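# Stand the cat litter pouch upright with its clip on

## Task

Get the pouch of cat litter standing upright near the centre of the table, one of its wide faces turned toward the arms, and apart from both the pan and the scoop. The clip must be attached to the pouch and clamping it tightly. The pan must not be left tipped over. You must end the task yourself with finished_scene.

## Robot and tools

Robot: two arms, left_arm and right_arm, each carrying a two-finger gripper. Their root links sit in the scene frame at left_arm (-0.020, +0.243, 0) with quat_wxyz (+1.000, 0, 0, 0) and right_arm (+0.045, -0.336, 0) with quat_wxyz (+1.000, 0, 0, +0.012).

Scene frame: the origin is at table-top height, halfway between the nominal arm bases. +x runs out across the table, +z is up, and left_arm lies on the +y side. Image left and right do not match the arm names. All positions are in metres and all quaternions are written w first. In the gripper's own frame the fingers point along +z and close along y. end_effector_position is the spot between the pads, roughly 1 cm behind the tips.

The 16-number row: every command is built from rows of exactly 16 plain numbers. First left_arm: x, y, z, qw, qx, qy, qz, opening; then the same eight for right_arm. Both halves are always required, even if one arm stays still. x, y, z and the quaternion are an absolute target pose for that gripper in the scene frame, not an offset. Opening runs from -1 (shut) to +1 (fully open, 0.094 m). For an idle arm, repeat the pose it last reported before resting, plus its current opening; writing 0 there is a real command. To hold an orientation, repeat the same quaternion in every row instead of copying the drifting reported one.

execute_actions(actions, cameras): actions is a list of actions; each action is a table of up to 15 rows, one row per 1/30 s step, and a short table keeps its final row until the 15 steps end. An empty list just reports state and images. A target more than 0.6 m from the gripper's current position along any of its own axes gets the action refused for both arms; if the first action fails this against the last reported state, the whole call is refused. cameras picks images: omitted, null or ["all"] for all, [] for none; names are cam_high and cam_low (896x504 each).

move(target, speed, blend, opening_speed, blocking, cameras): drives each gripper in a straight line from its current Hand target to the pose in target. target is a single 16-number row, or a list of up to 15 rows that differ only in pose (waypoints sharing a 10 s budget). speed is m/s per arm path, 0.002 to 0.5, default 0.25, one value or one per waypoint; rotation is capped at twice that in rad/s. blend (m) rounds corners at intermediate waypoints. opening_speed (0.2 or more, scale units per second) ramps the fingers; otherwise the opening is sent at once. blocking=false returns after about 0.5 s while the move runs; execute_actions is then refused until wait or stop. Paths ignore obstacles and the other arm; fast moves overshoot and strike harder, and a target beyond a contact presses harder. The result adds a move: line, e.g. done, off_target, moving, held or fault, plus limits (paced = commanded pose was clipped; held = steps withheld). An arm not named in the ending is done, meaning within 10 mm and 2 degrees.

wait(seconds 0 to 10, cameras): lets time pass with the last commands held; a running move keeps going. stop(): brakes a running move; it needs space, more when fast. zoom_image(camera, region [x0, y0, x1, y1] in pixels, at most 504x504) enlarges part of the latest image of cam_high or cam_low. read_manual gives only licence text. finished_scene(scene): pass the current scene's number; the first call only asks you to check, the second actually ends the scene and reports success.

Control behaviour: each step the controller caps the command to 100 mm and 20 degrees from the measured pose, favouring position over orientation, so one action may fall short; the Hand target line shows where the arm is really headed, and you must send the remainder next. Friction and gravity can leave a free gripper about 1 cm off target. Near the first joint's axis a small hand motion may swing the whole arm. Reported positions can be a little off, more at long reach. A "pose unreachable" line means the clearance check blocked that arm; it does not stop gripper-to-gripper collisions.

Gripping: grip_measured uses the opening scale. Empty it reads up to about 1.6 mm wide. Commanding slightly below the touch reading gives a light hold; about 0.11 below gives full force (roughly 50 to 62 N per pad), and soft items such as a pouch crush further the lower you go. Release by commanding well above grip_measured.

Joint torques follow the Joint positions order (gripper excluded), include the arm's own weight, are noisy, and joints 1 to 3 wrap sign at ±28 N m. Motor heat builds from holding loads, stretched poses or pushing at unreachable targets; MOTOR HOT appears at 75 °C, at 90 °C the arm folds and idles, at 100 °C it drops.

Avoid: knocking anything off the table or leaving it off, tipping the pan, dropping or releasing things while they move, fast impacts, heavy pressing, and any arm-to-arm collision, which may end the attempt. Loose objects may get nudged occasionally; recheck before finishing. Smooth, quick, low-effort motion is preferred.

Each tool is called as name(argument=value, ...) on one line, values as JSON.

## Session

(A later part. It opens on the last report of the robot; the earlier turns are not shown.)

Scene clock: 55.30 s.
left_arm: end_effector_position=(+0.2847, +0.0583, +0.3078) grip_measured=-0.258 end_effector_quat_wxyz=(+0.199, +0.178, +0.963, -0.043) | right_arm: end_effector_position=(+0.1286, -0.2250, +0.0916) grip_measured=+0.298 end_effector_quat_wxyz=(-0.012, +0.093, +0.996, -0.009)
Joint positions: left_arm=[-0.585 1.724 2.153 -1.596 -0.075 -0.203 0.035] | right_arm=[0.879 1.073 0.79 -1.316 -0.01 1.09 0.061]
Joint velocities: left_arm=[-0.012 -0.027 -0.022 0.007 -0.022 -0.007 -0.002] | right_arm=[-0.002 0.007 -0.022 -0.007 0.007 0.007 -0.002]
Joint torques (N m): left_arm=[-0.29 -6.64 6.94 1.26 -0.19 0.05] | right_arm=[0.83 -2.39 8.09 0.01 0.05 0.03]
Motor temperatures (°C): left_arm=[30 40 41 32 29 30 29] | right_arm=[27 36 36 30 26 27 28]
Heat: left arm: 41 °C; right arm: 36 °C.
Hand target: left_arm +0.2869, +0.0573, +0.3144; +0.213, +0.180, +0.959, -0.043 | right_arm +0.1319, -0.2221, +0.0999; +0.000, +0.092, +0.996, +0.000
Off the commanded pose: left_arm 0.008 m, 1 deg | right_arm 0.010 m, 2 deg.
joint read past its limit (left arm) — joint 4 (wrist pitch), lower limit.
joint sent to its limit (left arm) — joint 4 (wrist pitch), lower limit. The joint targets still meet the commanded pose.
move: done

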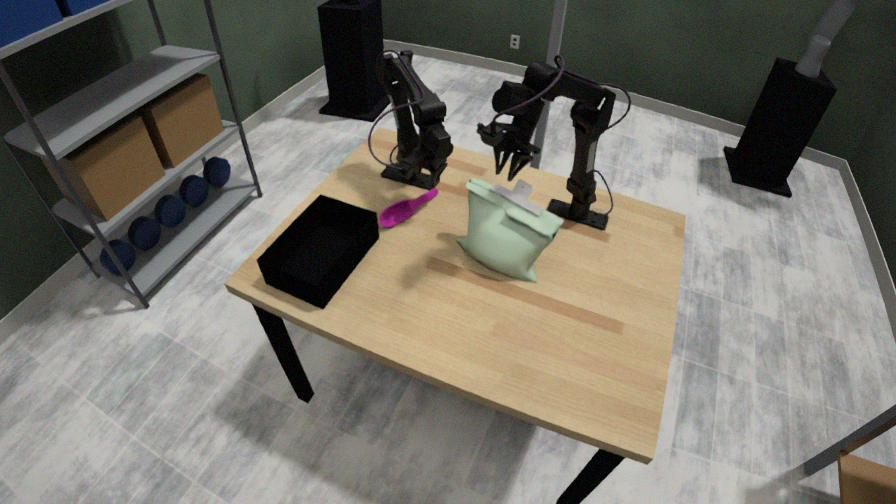

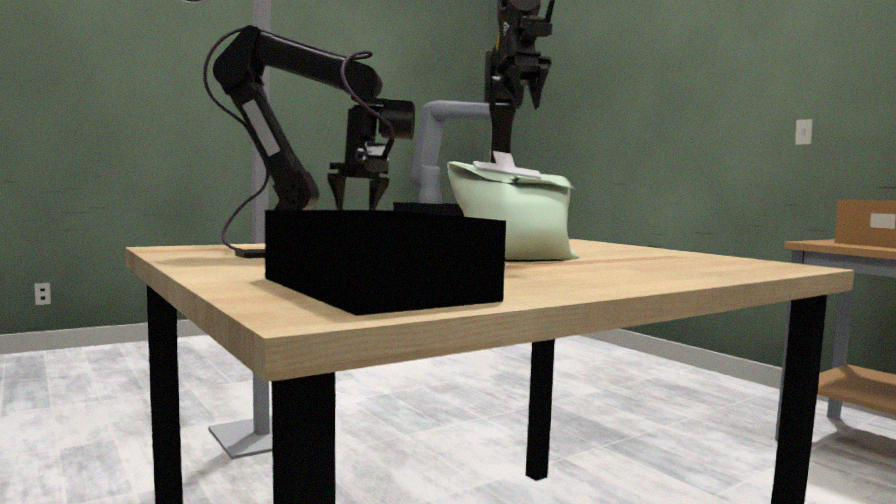

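execute_actions(actions=[])

zoom_image(camera="cam_low", region=[430, 130, 600, 280])

zoom_image(camera="cam_high", region=[440, 160, 580, 300])

Scene clock: 55.80 s.
left_arm: end_effector_position=(+0.2848, +0.0584, +0.3079) grip_measured=-0.258 end_effector_quat_wxyz=(+0.199, +0.178, +0.963, -0.042) | right_arm: end_effector_position=(+0.1286, -0.2250, +0.0916) grip_measured=+0.298 end_effector_quat_wxyz=(-0.012, +0.093, +0.996, -0.009)
Joint positions: left_arm=[-0.585 1.724 2.153 -1.596 -0.076 -0.203 0.035] | right_arm=[0.879 1.073 0.79 -1.316 -0.01 1.09 0.061]
Joint velocities: left_arm=[-0.007 -0.017 -0.002 0.022 -0.022 -0.066 0] | right_arm=[0.007 0.002 0.012 0.007 0.007 0.022 0]
Joint torques (N m): left_arm=[-0.29 -6.46 6.75 1.23 -0.16 0.04] | right_arm=[0.44 -2.45 8.09 -0.03 0.06 0.01]
Motor temperatures (°C): left_arm=[30 39 41 32 29 30 29] | right_arm=[27 36 36 30 26 27 28]
Heat: left arm: 41 °C; right arm: 36 °C.
Hand target: left_arm +0.2869, +0.0573, +0.3144; +0.213, +0.180, +0.959, -0.043 | right_arm +0.1319, -0.2221, +0.0999; +0.000, +0.092, +0.996, +0.000
Tool commands: left_gripper/opening=-0.26 right_gripper/opening=+0.3
Off the commanded pose: left_arm 0.008 m, 1 deg | right_arm 0.010 m, 2 deg.
joint read past its limit (left arm) — joint 4 (wrist pitch), lower limit.

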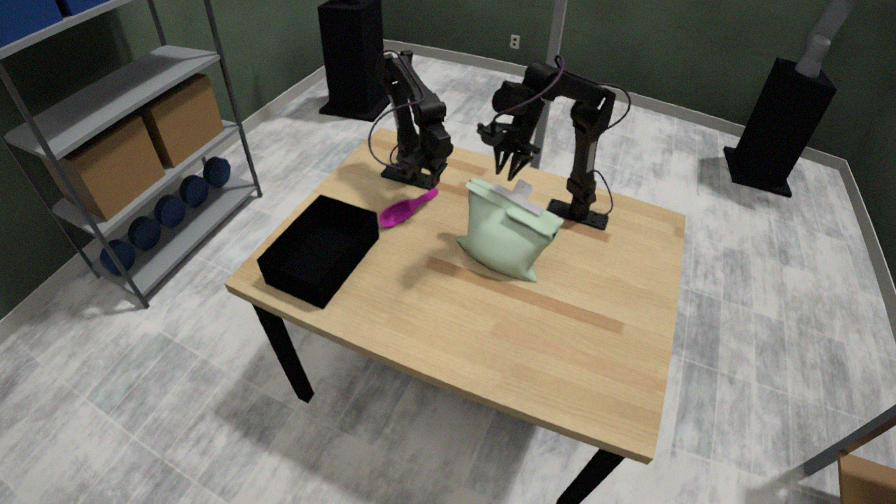

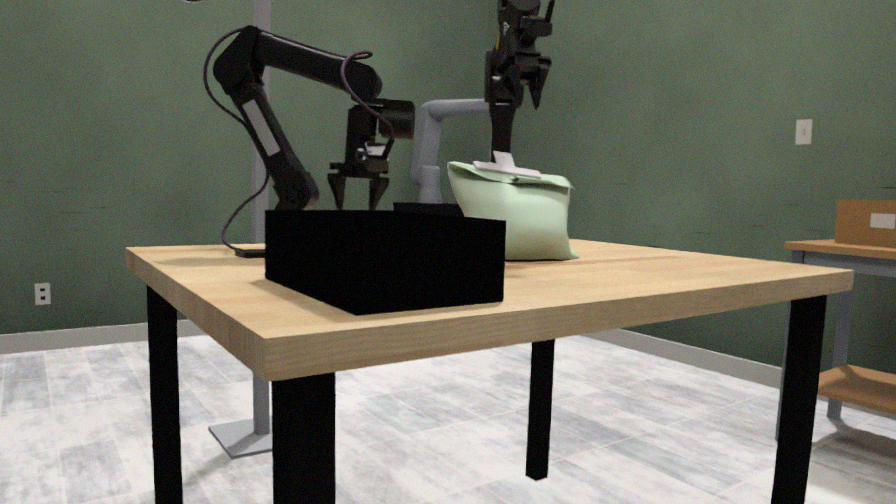

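Scaled by 2.965.

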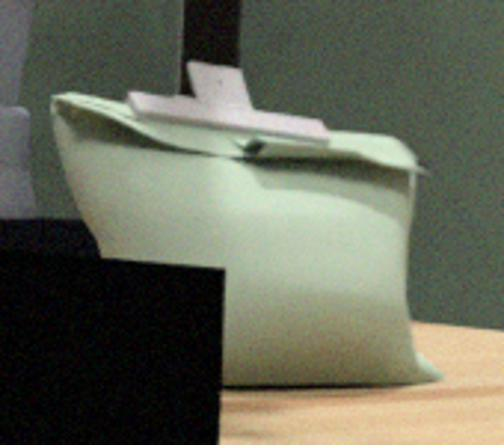

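Scaled by 3.600.

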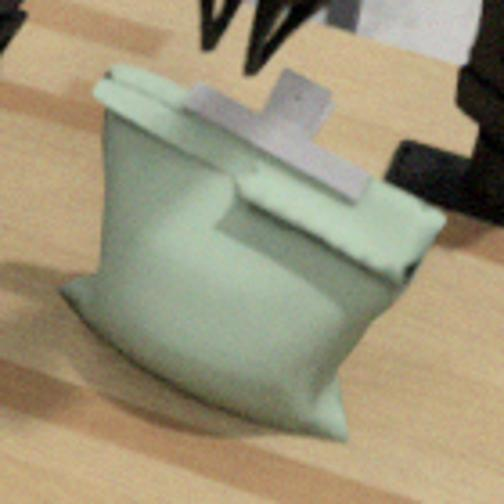

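zoom_image(camera="cam_low", region=[110, 220, 310, 400])

zoom_image(camera="cam_low", region=[690, 220, 890, 320])

Scaled by 2.520.

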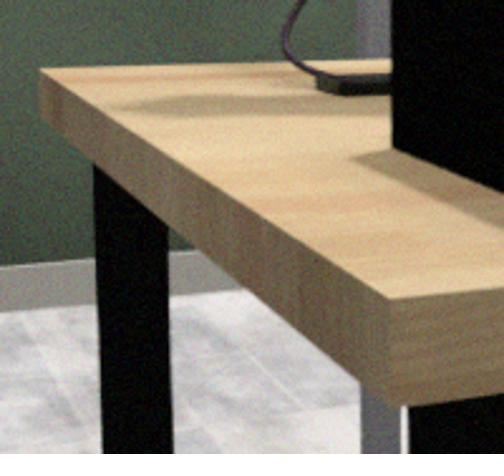

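Scaled by 2.520.

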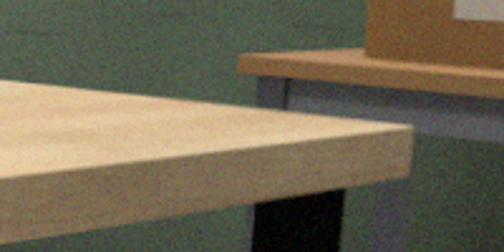

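zoom_image(camera="cam_high", region=[450, 170, 570, 290])

zoom_image(camera="cam_low", region=[440, 140, 590, 270])

Scaled by 4.200.

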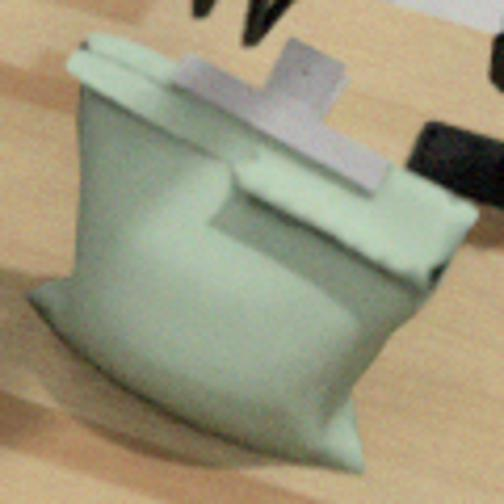

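Scaled by 3.360.

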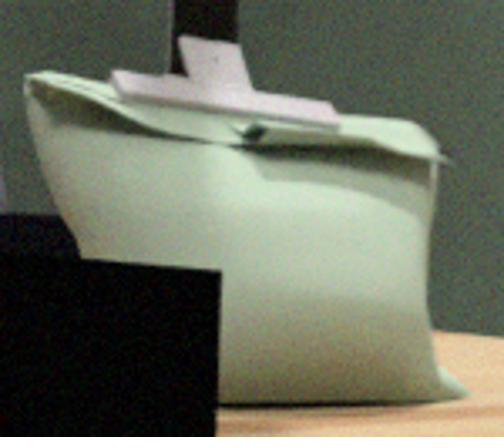

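zoom_image(camera="cam_high", region=[340, 100, 480, 240])

zoom_image(camera="cam_high", region=[600, 160, 740, 300])

zoom_image(camera="cam_high", region=[200, 230, 340, 370])

zoom_image(camera="cam_high", region=[580, 350, 720, 490])

Scaled by 3.600.

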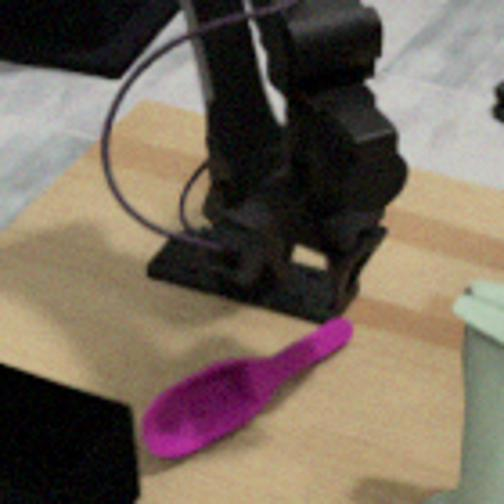

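Scaled by 3.600.

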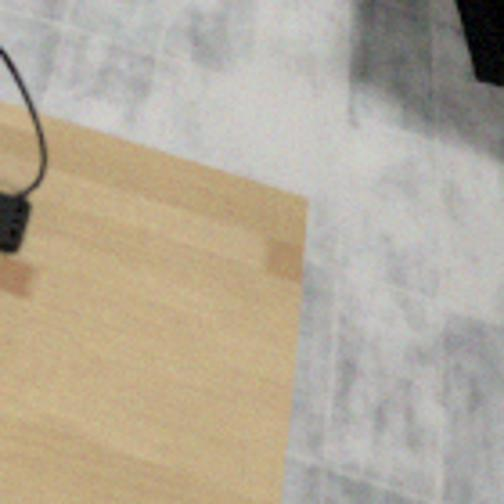

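Scaled by 3.600.

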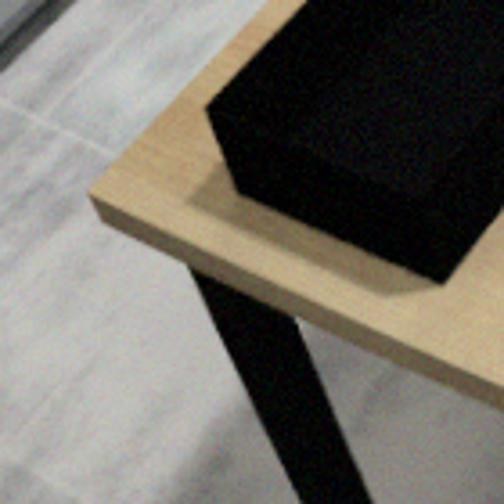

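Scaled by 3.600.

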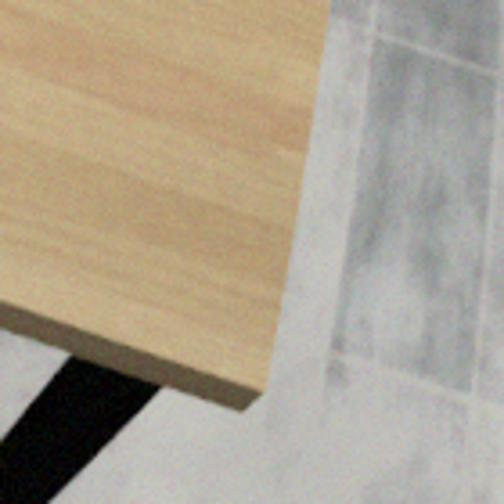

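zoom_image(camera="cam_low", region=[460, 40, 600, 180])

zoom_image(camera="cam_high", region=[460, 100, 580, 220])

Scaled by 3.600.

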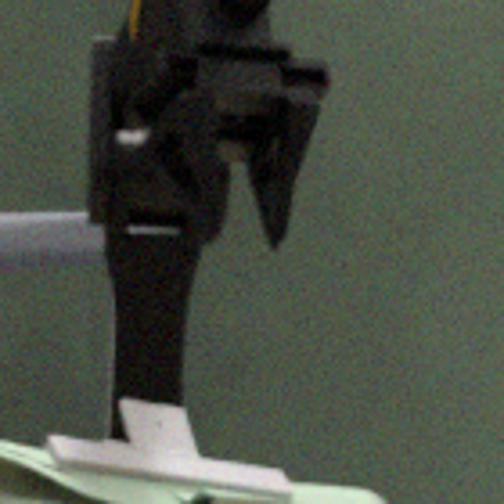

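Scaled by 4.200.

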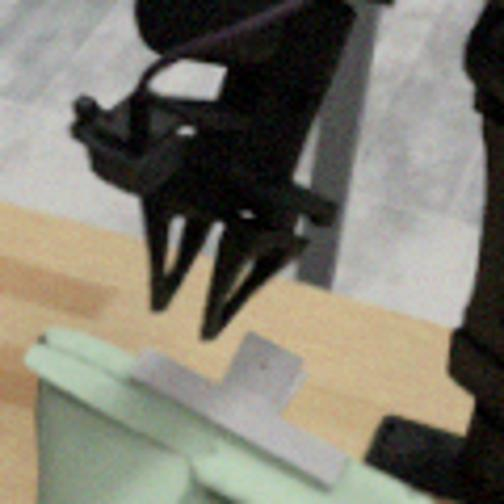

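move(target=[[0.27, 0.15, 0.31, 0.1, -0.33, 0.93, -0.12, -0.4, 0.132, -0.222, 0.1, 0.0, 0.0924, 0.9957, 0.0, 0.3], [0.29, 0.285, 0.22, -0.1349, -0.6941, 0.6941, -0.1349, -0.4, 0.132, -0.222, 0.1, 0.0, 0.0924, 0.9957, 0.0, 0.3]], speed=0.3, blend=0.04)

Scene clock: 74.37 s.
left_arm: end_effector_position=(+0.2914, +0.2832, +0.2268) grip_measured=-0.398 end_effector_quat_wxyz=(+0.059, +0.704, -0.683, +0.187) | right_arm: end_effector_position=(+0.1286, -0.2251, +0.0916) grip_measured=+0.298 end_effector_quat_wxyz=(-0.012, +0.093, +0.996, -0.009)
Joint positions: left_arm=[0.344 1.696 1.783 -1.594 0.389 -1.271 0.028] | right_arm=[0.879 1.073 0.79 -1.316 -0.01 1.09 0.061]
Joint velocities: left_arm=[0.002 -0.002 0.002 0.007 -0.066 -0.007 0.001] | right_arm=[-0.022 -0.002 0.012 -0.081 0.007 -0.037 0]
Joint torques (N m): left_arm=[0.35 -5.7 5.23 0.6 0.32 -0.04] | right_arm=[0.47 -2.41 7.94 -0.03 0.07 -0.01]
Motor temperatures (°C): left_arm=[30 36 39 32 29 30 29] | right_arm=[27 36 37 29 26 27 28]
Heat: left arm: 39 °C; right arm: 37 °C.
Hand target: left_arm +0.2928, +0.2830, +0.2226; +0.065, +0.706, -0.680, +0.187 | right_arm +0.1319, -0.2222, +0.0999; +0.000, +0.092, +0.996, +0.000
Off the commanded pose: left_arm 0.007 m, 11 deg | right_arm 0.010 m, 2 deg.
joint read past its limit (left arm) — joint 4 (wrist pitch), lower limit.
joint sent to its limit (left arm) — joint 4 (wrist pitch), lower limit. The joint targets are off in position and orientation.
move: off_target (left_arm)

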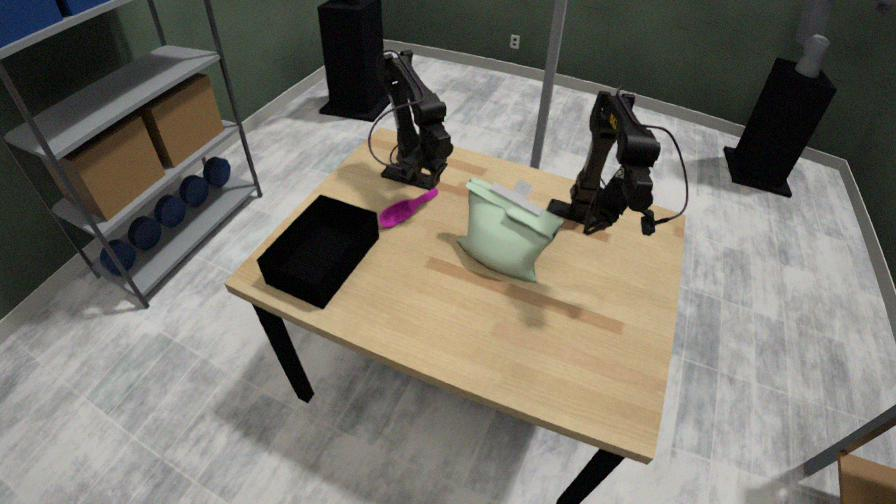

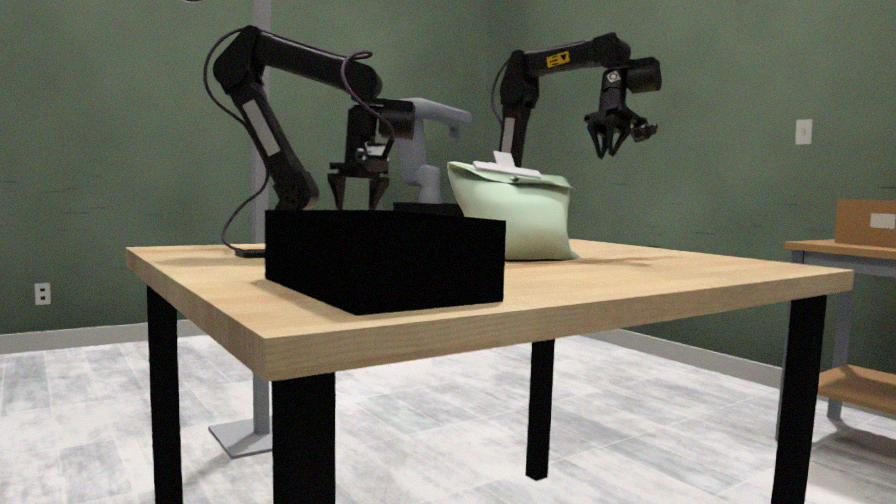

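move(target=[0.292, 0.275, 0.045, -0.1349, -0.6941, 0.6941, -0.1349, -0.4, 0.132, -0.222, 0.1, 0.0, 0.0924, 0.9957, 0.0, 0.3], speed=0.15)

zoom_image(camera="cam_high", region=[440, 140, 640, 310])

zoom_image(camera="cam_low", region=[440, 120, 680, 290])

Scene clock: 76.53 s.
left_arm: end_effector_position=(+0.2905, +0.2748, +0.0507) grip_measured=-0.398 end_effector_quat_wxyz=(+0.134, +0.699, -0.689, +0.139) | right_arm: end_effector_position=(+0.1286, -0.2251, +0.0916) grip_measured=+0.298 end_effector_quat_wxyz=(-0.012, +0.093, +0.996, -0.009)
Joint positions: left_arm=[0.309 1.861 1.272 -1.096 0.372 -1.254 0.028] | right_arm=[0.879 1.073 0.79 -1.316 -0.01 1.09 0.061]
Joint velocities: left_arm=[-0.002 -0.012 -0.007 0.037 -0.066 0.022 -0.001] | right_arm=[-0.007 0.002 0.007 0.037 0.022 0.022 0]
Joint torques (N m): left_arm=[-0.46 -7.1 5.14 0.31 0.1 0.07] | right_arm=[0.46 -2.36 8.12 -0.01 0.09 0.03]
Motor temperatures (°C): left_arm=[30 36 38 32 29 30 29] | right_arm=[27 36 37 29 26 27 28]
Heat: left arm: 38 °C; right arm: 37 °C.
Hand target: left_arm +0.2899, +0.2744, +0.0458; +0.134, +0.695, -0.693, +0.133 | right_arm +0.1319, -0.2221, +0.0999; +0.000, +0.092, +0.996, +0.000
Off the commanded pose: left_arm 0.006 m, 1 deg | right_arm 0.010 m, 2 deg.
move: done

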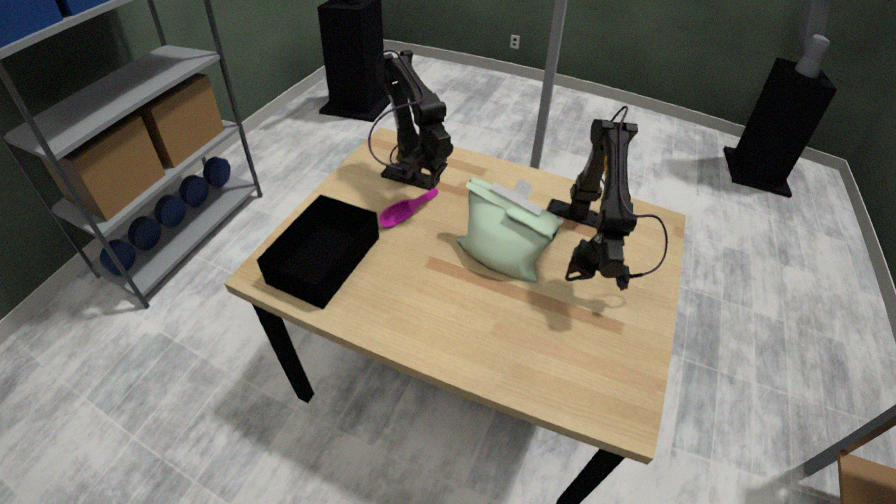

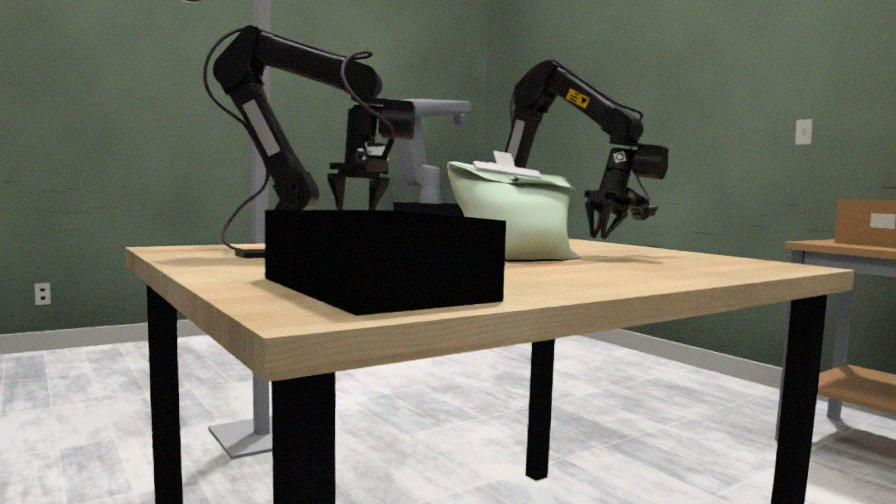

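Scaled by 2.520.

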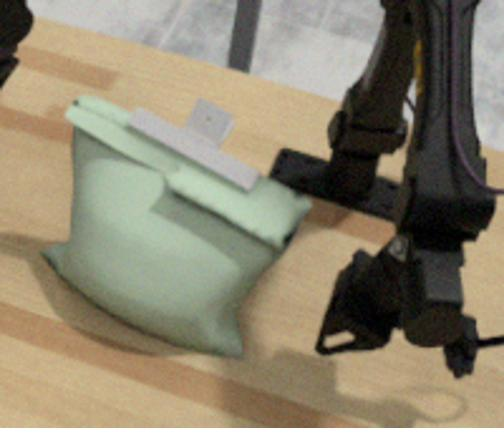

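Scaled by 2.100.

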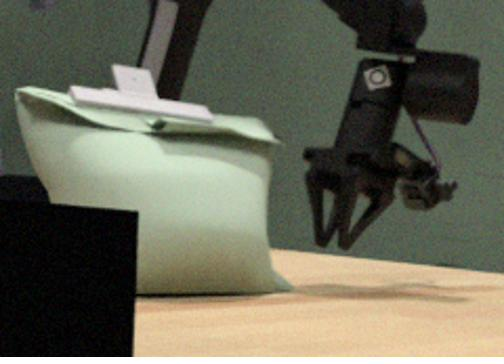

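move(target=[0.299, 0.212, 0.04, -0.1349, -0.6941, 0.6941, -0.1349, -0.4, 0.132, -0.222, 0.1, 0.0, 0.0924, 0.9957, 0.0, 0.3], speed=0.08)

zoom_image(camera="cam_high", region=[440, 140, 640, 310])

zoom_image(camera="cam_low", region=[440, 120, 680, 290])

Scene clock: 78.23 s.
left_arm: end_effector_position=(+0.2980, +0.2137, +0.0374) grip_measured=-0.398 end_effector_quat_wxyz=(+0.139, +0.694, -0.695, +0.127) | right_arm: end_effector_position=(+0.1286, -0.2251, +0.0916) grip_measured=+0.298 end_effector_quat_wxyz=(-0.012, +0.093, +0.996, -0.009)
Joint positions: left_arm=[0.112 1.861 1.219 -0.992 0.374 -1.445 0.028] | right_arm=[0.879 1.073 0.79 -1.316 -0.01 1.09 0.061]
Joint velocities: left_arm=[-0.007 0.002 -0.002 0.007 0.037 -0.022 0.001] | right_arm=[0.007 -0.002 0.002 0.037 0.022 -0.007 0]
Joint torques (N m): left_arm=[-0.09 -9.07 4.83 0.39 0.24 -0.11] | right_arm=[0.76 -2.4 8.02 0 0.04 0.05]
Motor temperatures (°C): left_arm=[30 37 38 32 29 30 29] | right_arm=[27 36 37 29 26 27 28]
Heat: left arm: 38 °C; right arm: 37 °C.
Hand target: left_arm +0.2975, +0.2127, +0.0396; +0.135, +0.694, -0.694, +0.132 | right_arm +0.1319, -0.2221, +0.0999; +0.000, +0.092, +0.996, +0.000
Off the commanded pose: left_arm 0.003 m, 1 deg | right_arm 0.010 m, 2 deg.
move: done

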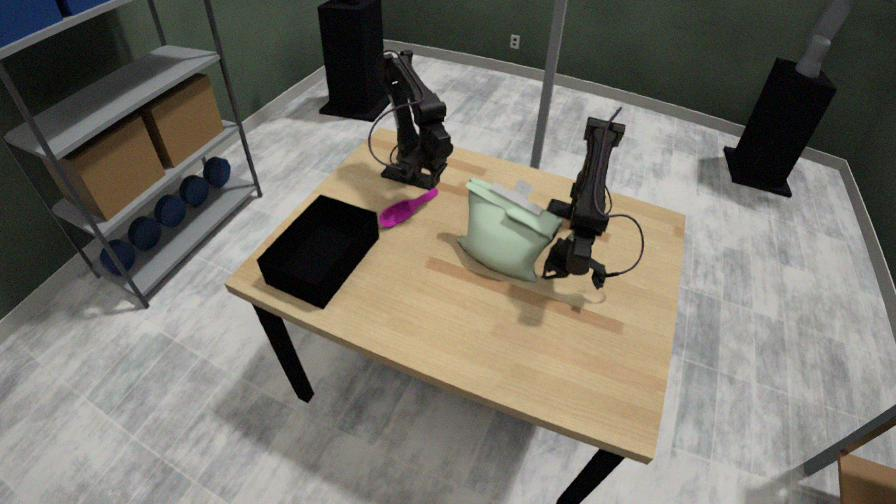

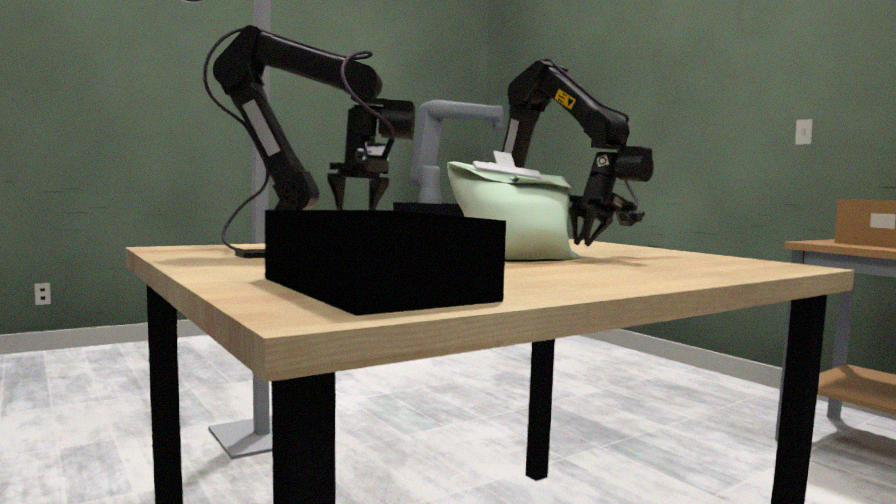

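Scaled by 2.520.

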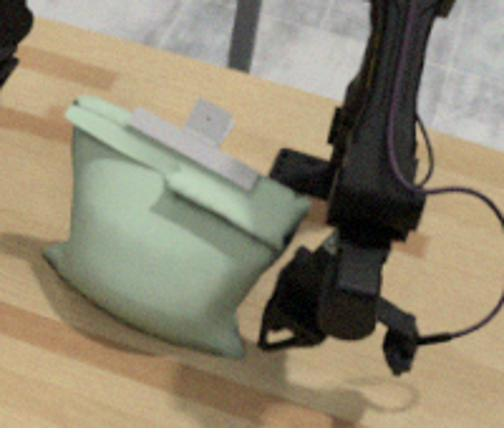

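Scaled by 2.100.

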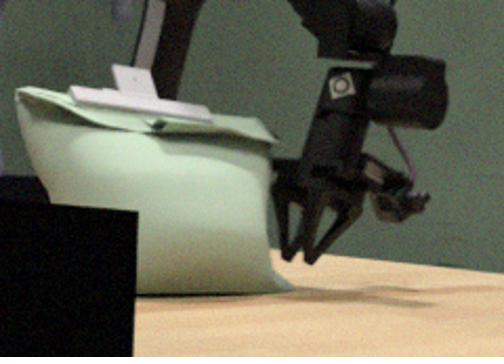

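move(target=[0.299, 0.165, 0.04, -0.1349, -0.6941, 0.6941, -0.1349, -0.4, 0.132, -0.222, 0.1, 0.0, 0.0924, 0.9957, 0.0, 0.3], speed=0.05)

zoom_image(camera="cam_high", region=[440, 140, 640, 310])

zoom_image(camera="cam_low", region=[440, 120, 680, 290])

Scene clock: 79.93 s.
left_arm: end_effector_position=(+0.2994, +0.1751, +0.0295) grip_measured=-0.398 end_effector_quat_wxyz=(+0.135, +0.698, -0.694, +0.117) | right_arm: end_effector_position=(+0.1286, -0.2251, +0.0916) grip_measured=+0.298 end_effector_quat_wxyz=(-0.012, +0.093, +0.996, -0.009)
Joint positions: left_arm=[-0.018 1.861 1.191 -0.919 0.359 -1.592 0.028] | right_arm=[0.879 1.073 0.79 -1.316 -0.01 1.09 0.061]
Joint velocities: left_arm=[0.007 0.007 0.007 -0.007 -0.066 -0.007 0] | right_arm=[-0.022 -0.012 -0.027 0.007 0.007 0.051 -0.001]
Joint torques (N m): left_arm=[-1.36 -10.66 4.97 0.41 0.47 -0.15] | right_arm=[0.57 -2.25 8.17 -0.01 0.02 0.01]
Motor temperatures (°C): left_arm=[30 37 38 32 29 30 29] | right_arm=[27 35 37 29 26 27 28]
Heat: left arm: 38 °C; right arm: 37 °C.
Hand target: left_arm +0.2981, +0.1659, +0.0394; +0.135, +0.694, -0.695, +0.132 | right_arm +0.1319, -0.2221, +0.0999; +0.000, +0.092, +0.996, +0.000
Off the commanded pose: left_arm 0.015 m, 2 deg | right_arm 0.010 m, 2 deg.
move: off_target (left_arm)

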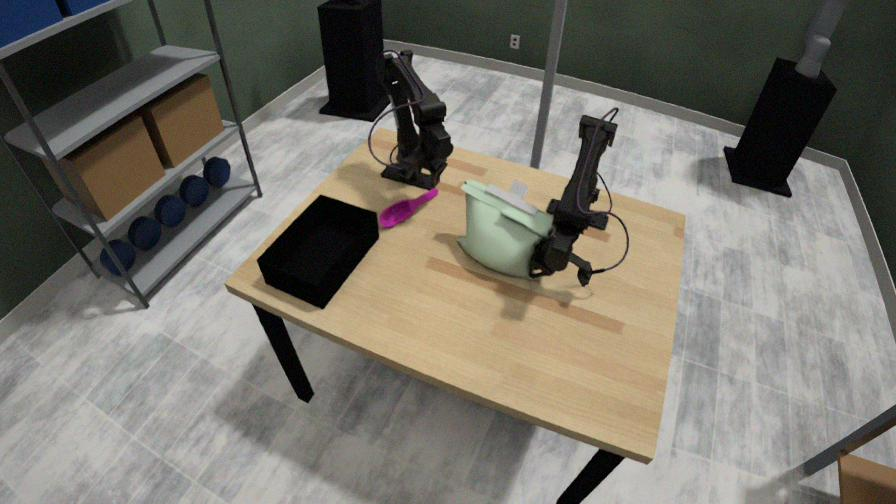

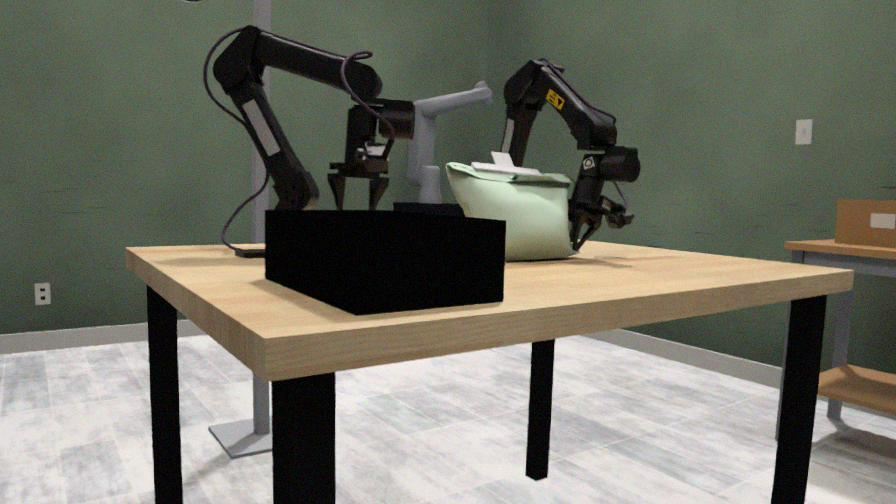

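Scaled by 2.520.

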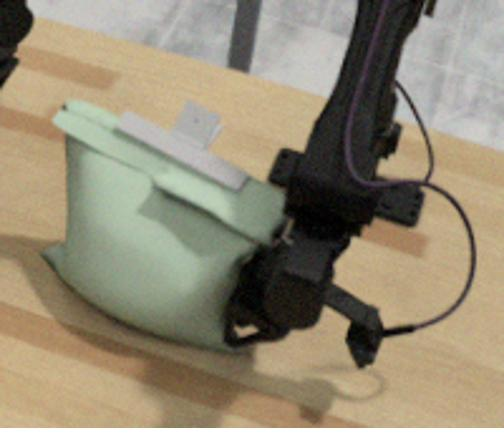

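Scaled by 2.100.

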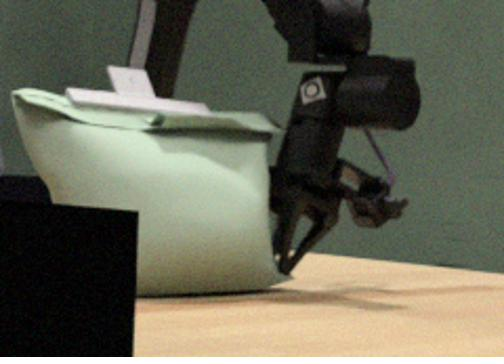

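move(target=[0.299, 0.13, 0.048, -0.1349, -0.6941, 0.6941, -0.1349, -0.4, 0.132, -0.222, 0.1, 0.0, 0.0924, 0.9957, 0.0, 0.3], speed=0.05)

zoom_image(camera="cam_high", region=[440, 140, 640, 310])

zoom_image(camera="cam_low", region=[440, 120, 680, 290])

Scene clock: 81.40 s.
left_arm: end_effector_position=(+0.2960, +0.1443, +0.0308) grip_measured=-0.398 end_effector_quat_wxyz=(+0.132, +0.701, -0.693, +0.107) | right_arm: end_effector_position=(+0.1286, -0.2251, +0.0916) grip_measured=+0.298 end_effector_quat_wxyz=(-0.012, +0.093, +0.996, -0.009)
Joint positions: left_arm=[-0.124 1.853 1.191 -0.901 0.341 -1.706 0.028] | right_arm=[0.879 1.073 0.79 -1.316 -0.01 1.09 0.061]
Joint velocities: left_arm=[0.022 0.007 0.002 -0.037 0.007 0.007 0] | right_arm=[0.002 -0.002 -0.012 -0.081 -0.022 0.007 -0.001]
Joint torques (N m): left_arm=[-1.66 -10.82 6.58 0.36 0.64 -0.14] | right_arm=[0.7 -2.13 8.17 0.05 0.08 0.01]
Motor temperatures (°C): left_arm=[30 38 38 32 29 30 29] | right_arm=[27 35 37 29 26 27 28]
Heat: left arm: 38 °C; right arm: 37 °C.
Hand target: left_arm +0.2982, +0.1310, +0.0473; +0.135, +0.694, -0.695, +0.133 | right_arm +0.1319, -0.2221, +0.0999; +0.000, +0.092, +0.996, +0.000
Off the commanded pose: left_arm 0.023 m, 3 deg | right_arm 0.010 m, 2 deg.
move: off_target (left_arm)

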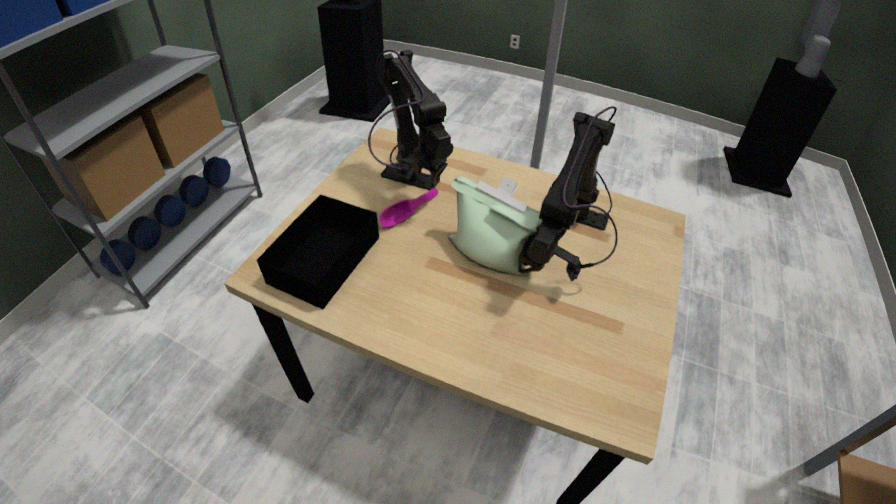

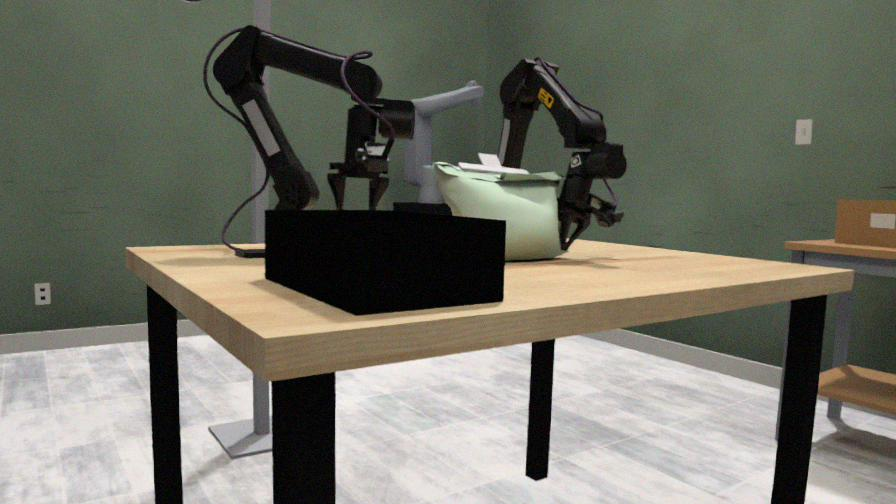

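Scaled by 2.520.

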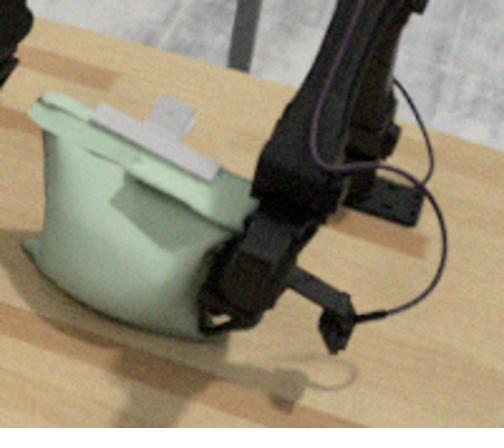

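Scaled by 2.100.

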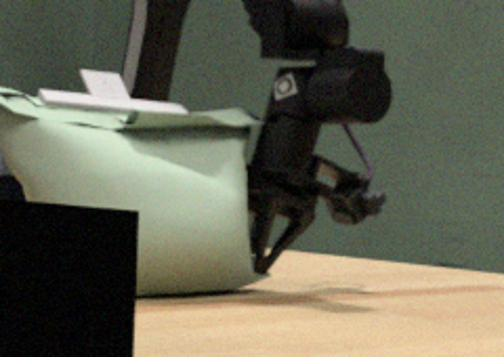

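move(target=[0.298, 0.085, 0.05, -0.1349, -0.6941, 0.6941, -0.1349, -0.4, 0.132, -0.222, 0.1, 0.0, 0.0924, 0.9957, 0.0, 0.3], speed=0.05)

zoom_image(camera="cam_high", region=[420, 140, 620, 310])

zoom_image(camera="cam_low", region=[420, 120, 660, 290])

Scene clock: 83.10 s.
left_arm: end_effector_position=(+0.2874, +0.1022, +0.0311) grip_measured=-0.398 end_effector_quat_wxyz=(+0.132, +0.702, -0.693, +0.098) | right_arm: end_effector_position=(+0.1286, -0.2251, +0.0916) grip_measured=+0.298 end_effector_quat_wxyz=(-0.012, +0.093, +0.996, -0.009)
Joint positions: left_arm=[-0.261 1.85 1.191 -0.871 0.329 -1.85 0.028] | right_arm=[0.879 1.073 0.79 -1.316 -0.01 1.09 0.061]
Joint velocities: left_arm=[0.012 0.012 -0.007 0.037 0.022 0.051 -0.001] | right_arm=[-0.012 0.002 0.002 0.051 0.022 -0.037 -0.002]
Joint torques (N m): left_arm=[-1.61 -9.81 8.98 0.56 0.7 -0.18] | right_arm=[0.58 -2.54 8.21 0.04 0.04 0.08]
Motor temperatures (°C): left_arm=[30 38 38 32 29 30 29] | right_arm=[27 35 37 29 26 27 28]
Heat: left arm: 38 °C; right arm: 37 °C.
Hand target: left_arm +0.2965, +0.0862, +0.0496; +0.135, +0.693, -0.696, +0.132 | right_arm +0.1319, -0.2221, +0.0999; +0.000, +0.092, +0.996, +0.000
Off the commanded pose: left_arm 0.028 m, 4 deg | right_arm 0.010 m, 2 deg.
move: off_target (left_arm)

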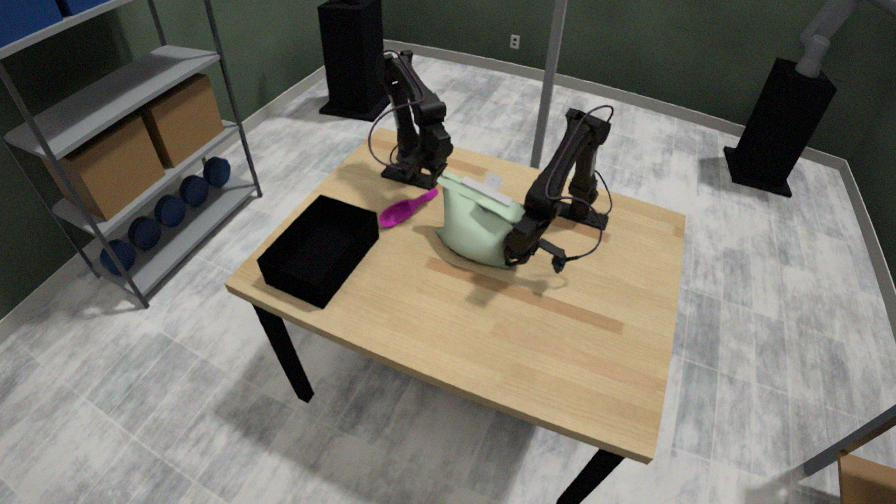

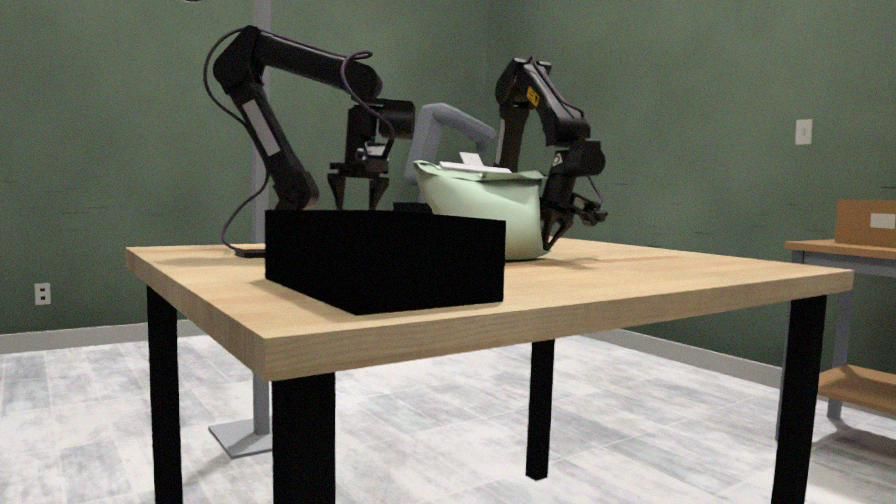

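Scaled by 2.520.

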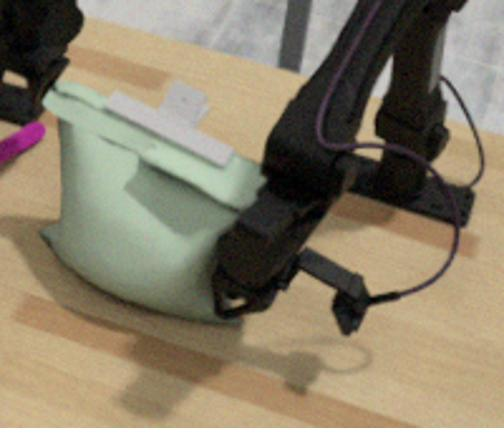

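Scaled by 2.100.

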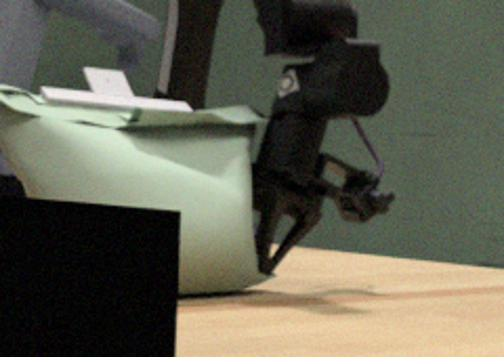

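move(target=[[0.292, 0.15, 0.045, -0.1349, -0.6941, 0.6941, -0.1349, -0.4, 0.132, -0.222, 0.1, 0.0, 0.0924, 0.9957, 0.0, 0.3], [0.292, 0.23, 0.06, -0.1349, -0.6941, 0.6941, -0.1349, -0.4, 0.132, -0.222, 0.1, 0.0, 0.0924, 0.9957, 0.0, 0.3]], speed=[0.05, 0.12], blend=0.01)

zoom_image(camera="cam_high", region=[420, 140, 620, 310])

zoom_image(camera="cam_low", region=[400, 120, 640, 290])

Scene clock: 86.10 s.
left_arm: end_effector_position=(+0.2909, +0.2281, +0.0537) grip_measured=-0.398 end_effector_quat_wxyz=(+0.141, +0.696, -0.690, +0.136) | right_arm: end_effector_position=(+0.1285, -0.2252, +0.0916) grip_measured=+0.298 end_effector_quat_wxyz=(-0.012, +0.093, +0.996, -0.009)
Joint positions: left_arm=[0.168 1.818 1.229 -1.056 0.387 -1.397 0.028] | right_arm=[0.879 1.073 0.79 -1.317 -0.01 1.09 0.061]
Joint velocities: left_arm=[0.002 0.007 0.012 -0.022 -0.007 -0.037 0] | right_arm=[-0.002 -0.002 -0.002 -0.007 0.022 -0.022 -0.001]
Joint torques (N m): left_arm=[0.14 -7.84 7.79 0.12 0.3 0.11] | right_arm=[0.65 -2.24 8.09 -0.03 0.08 0.05]
Motor temperatures (°C): left_arm=[30 39 39 32 29 30 28] | right_arm=[27 35 37 29 26 27 28]
Heat: left arm: 39 °C; right arm: 37 °C.
Hand target: left_arm +0.2945, +0.2280, +0.0608; +0.137, +0.694, -0.693, +0.141 | right_arm +0.1318, -0.2222, +0.0999; +0.000, +0.092, +0.996, +0.000
Off the commanded pose: left_arm 0.007 m, 1 deg | right_arm 0.010 m, 2 deg.
move: done

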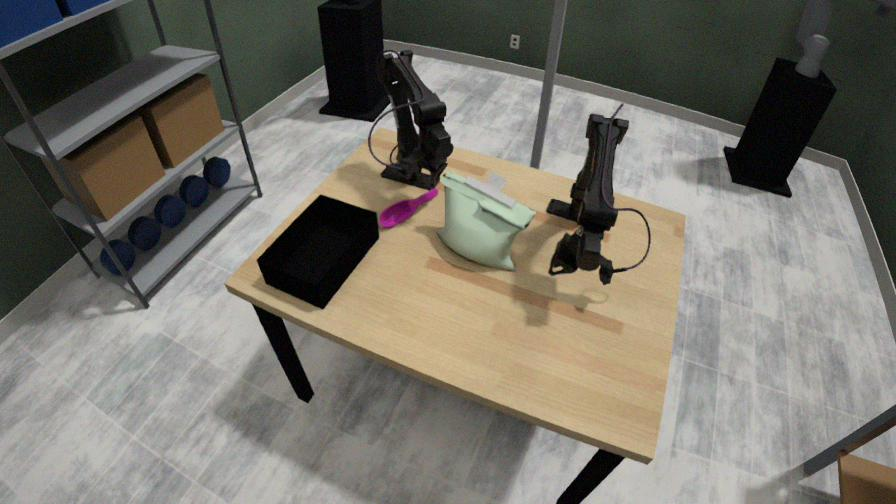

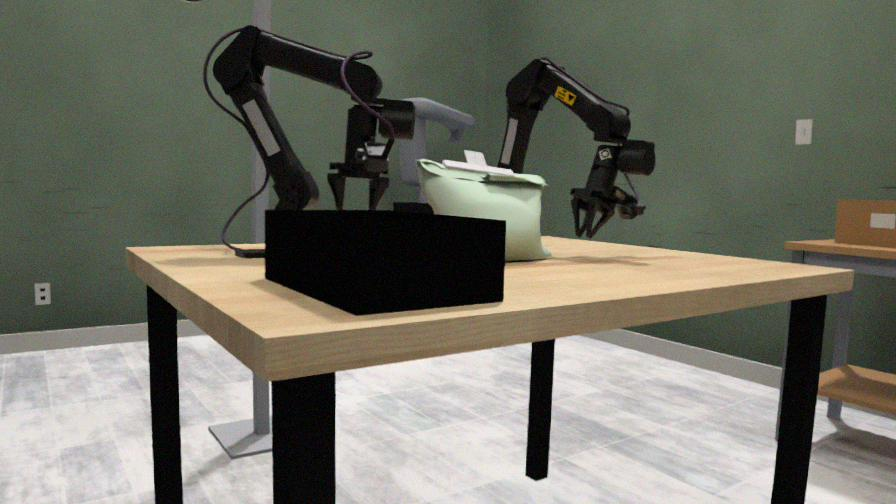

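Scaled by 2.520.

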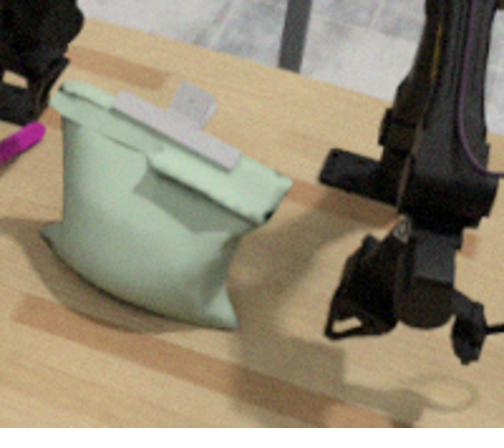

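Scaled by 2.100.

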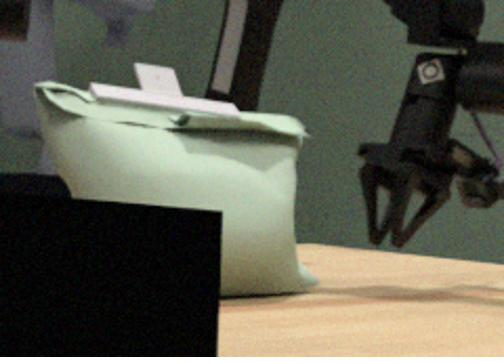

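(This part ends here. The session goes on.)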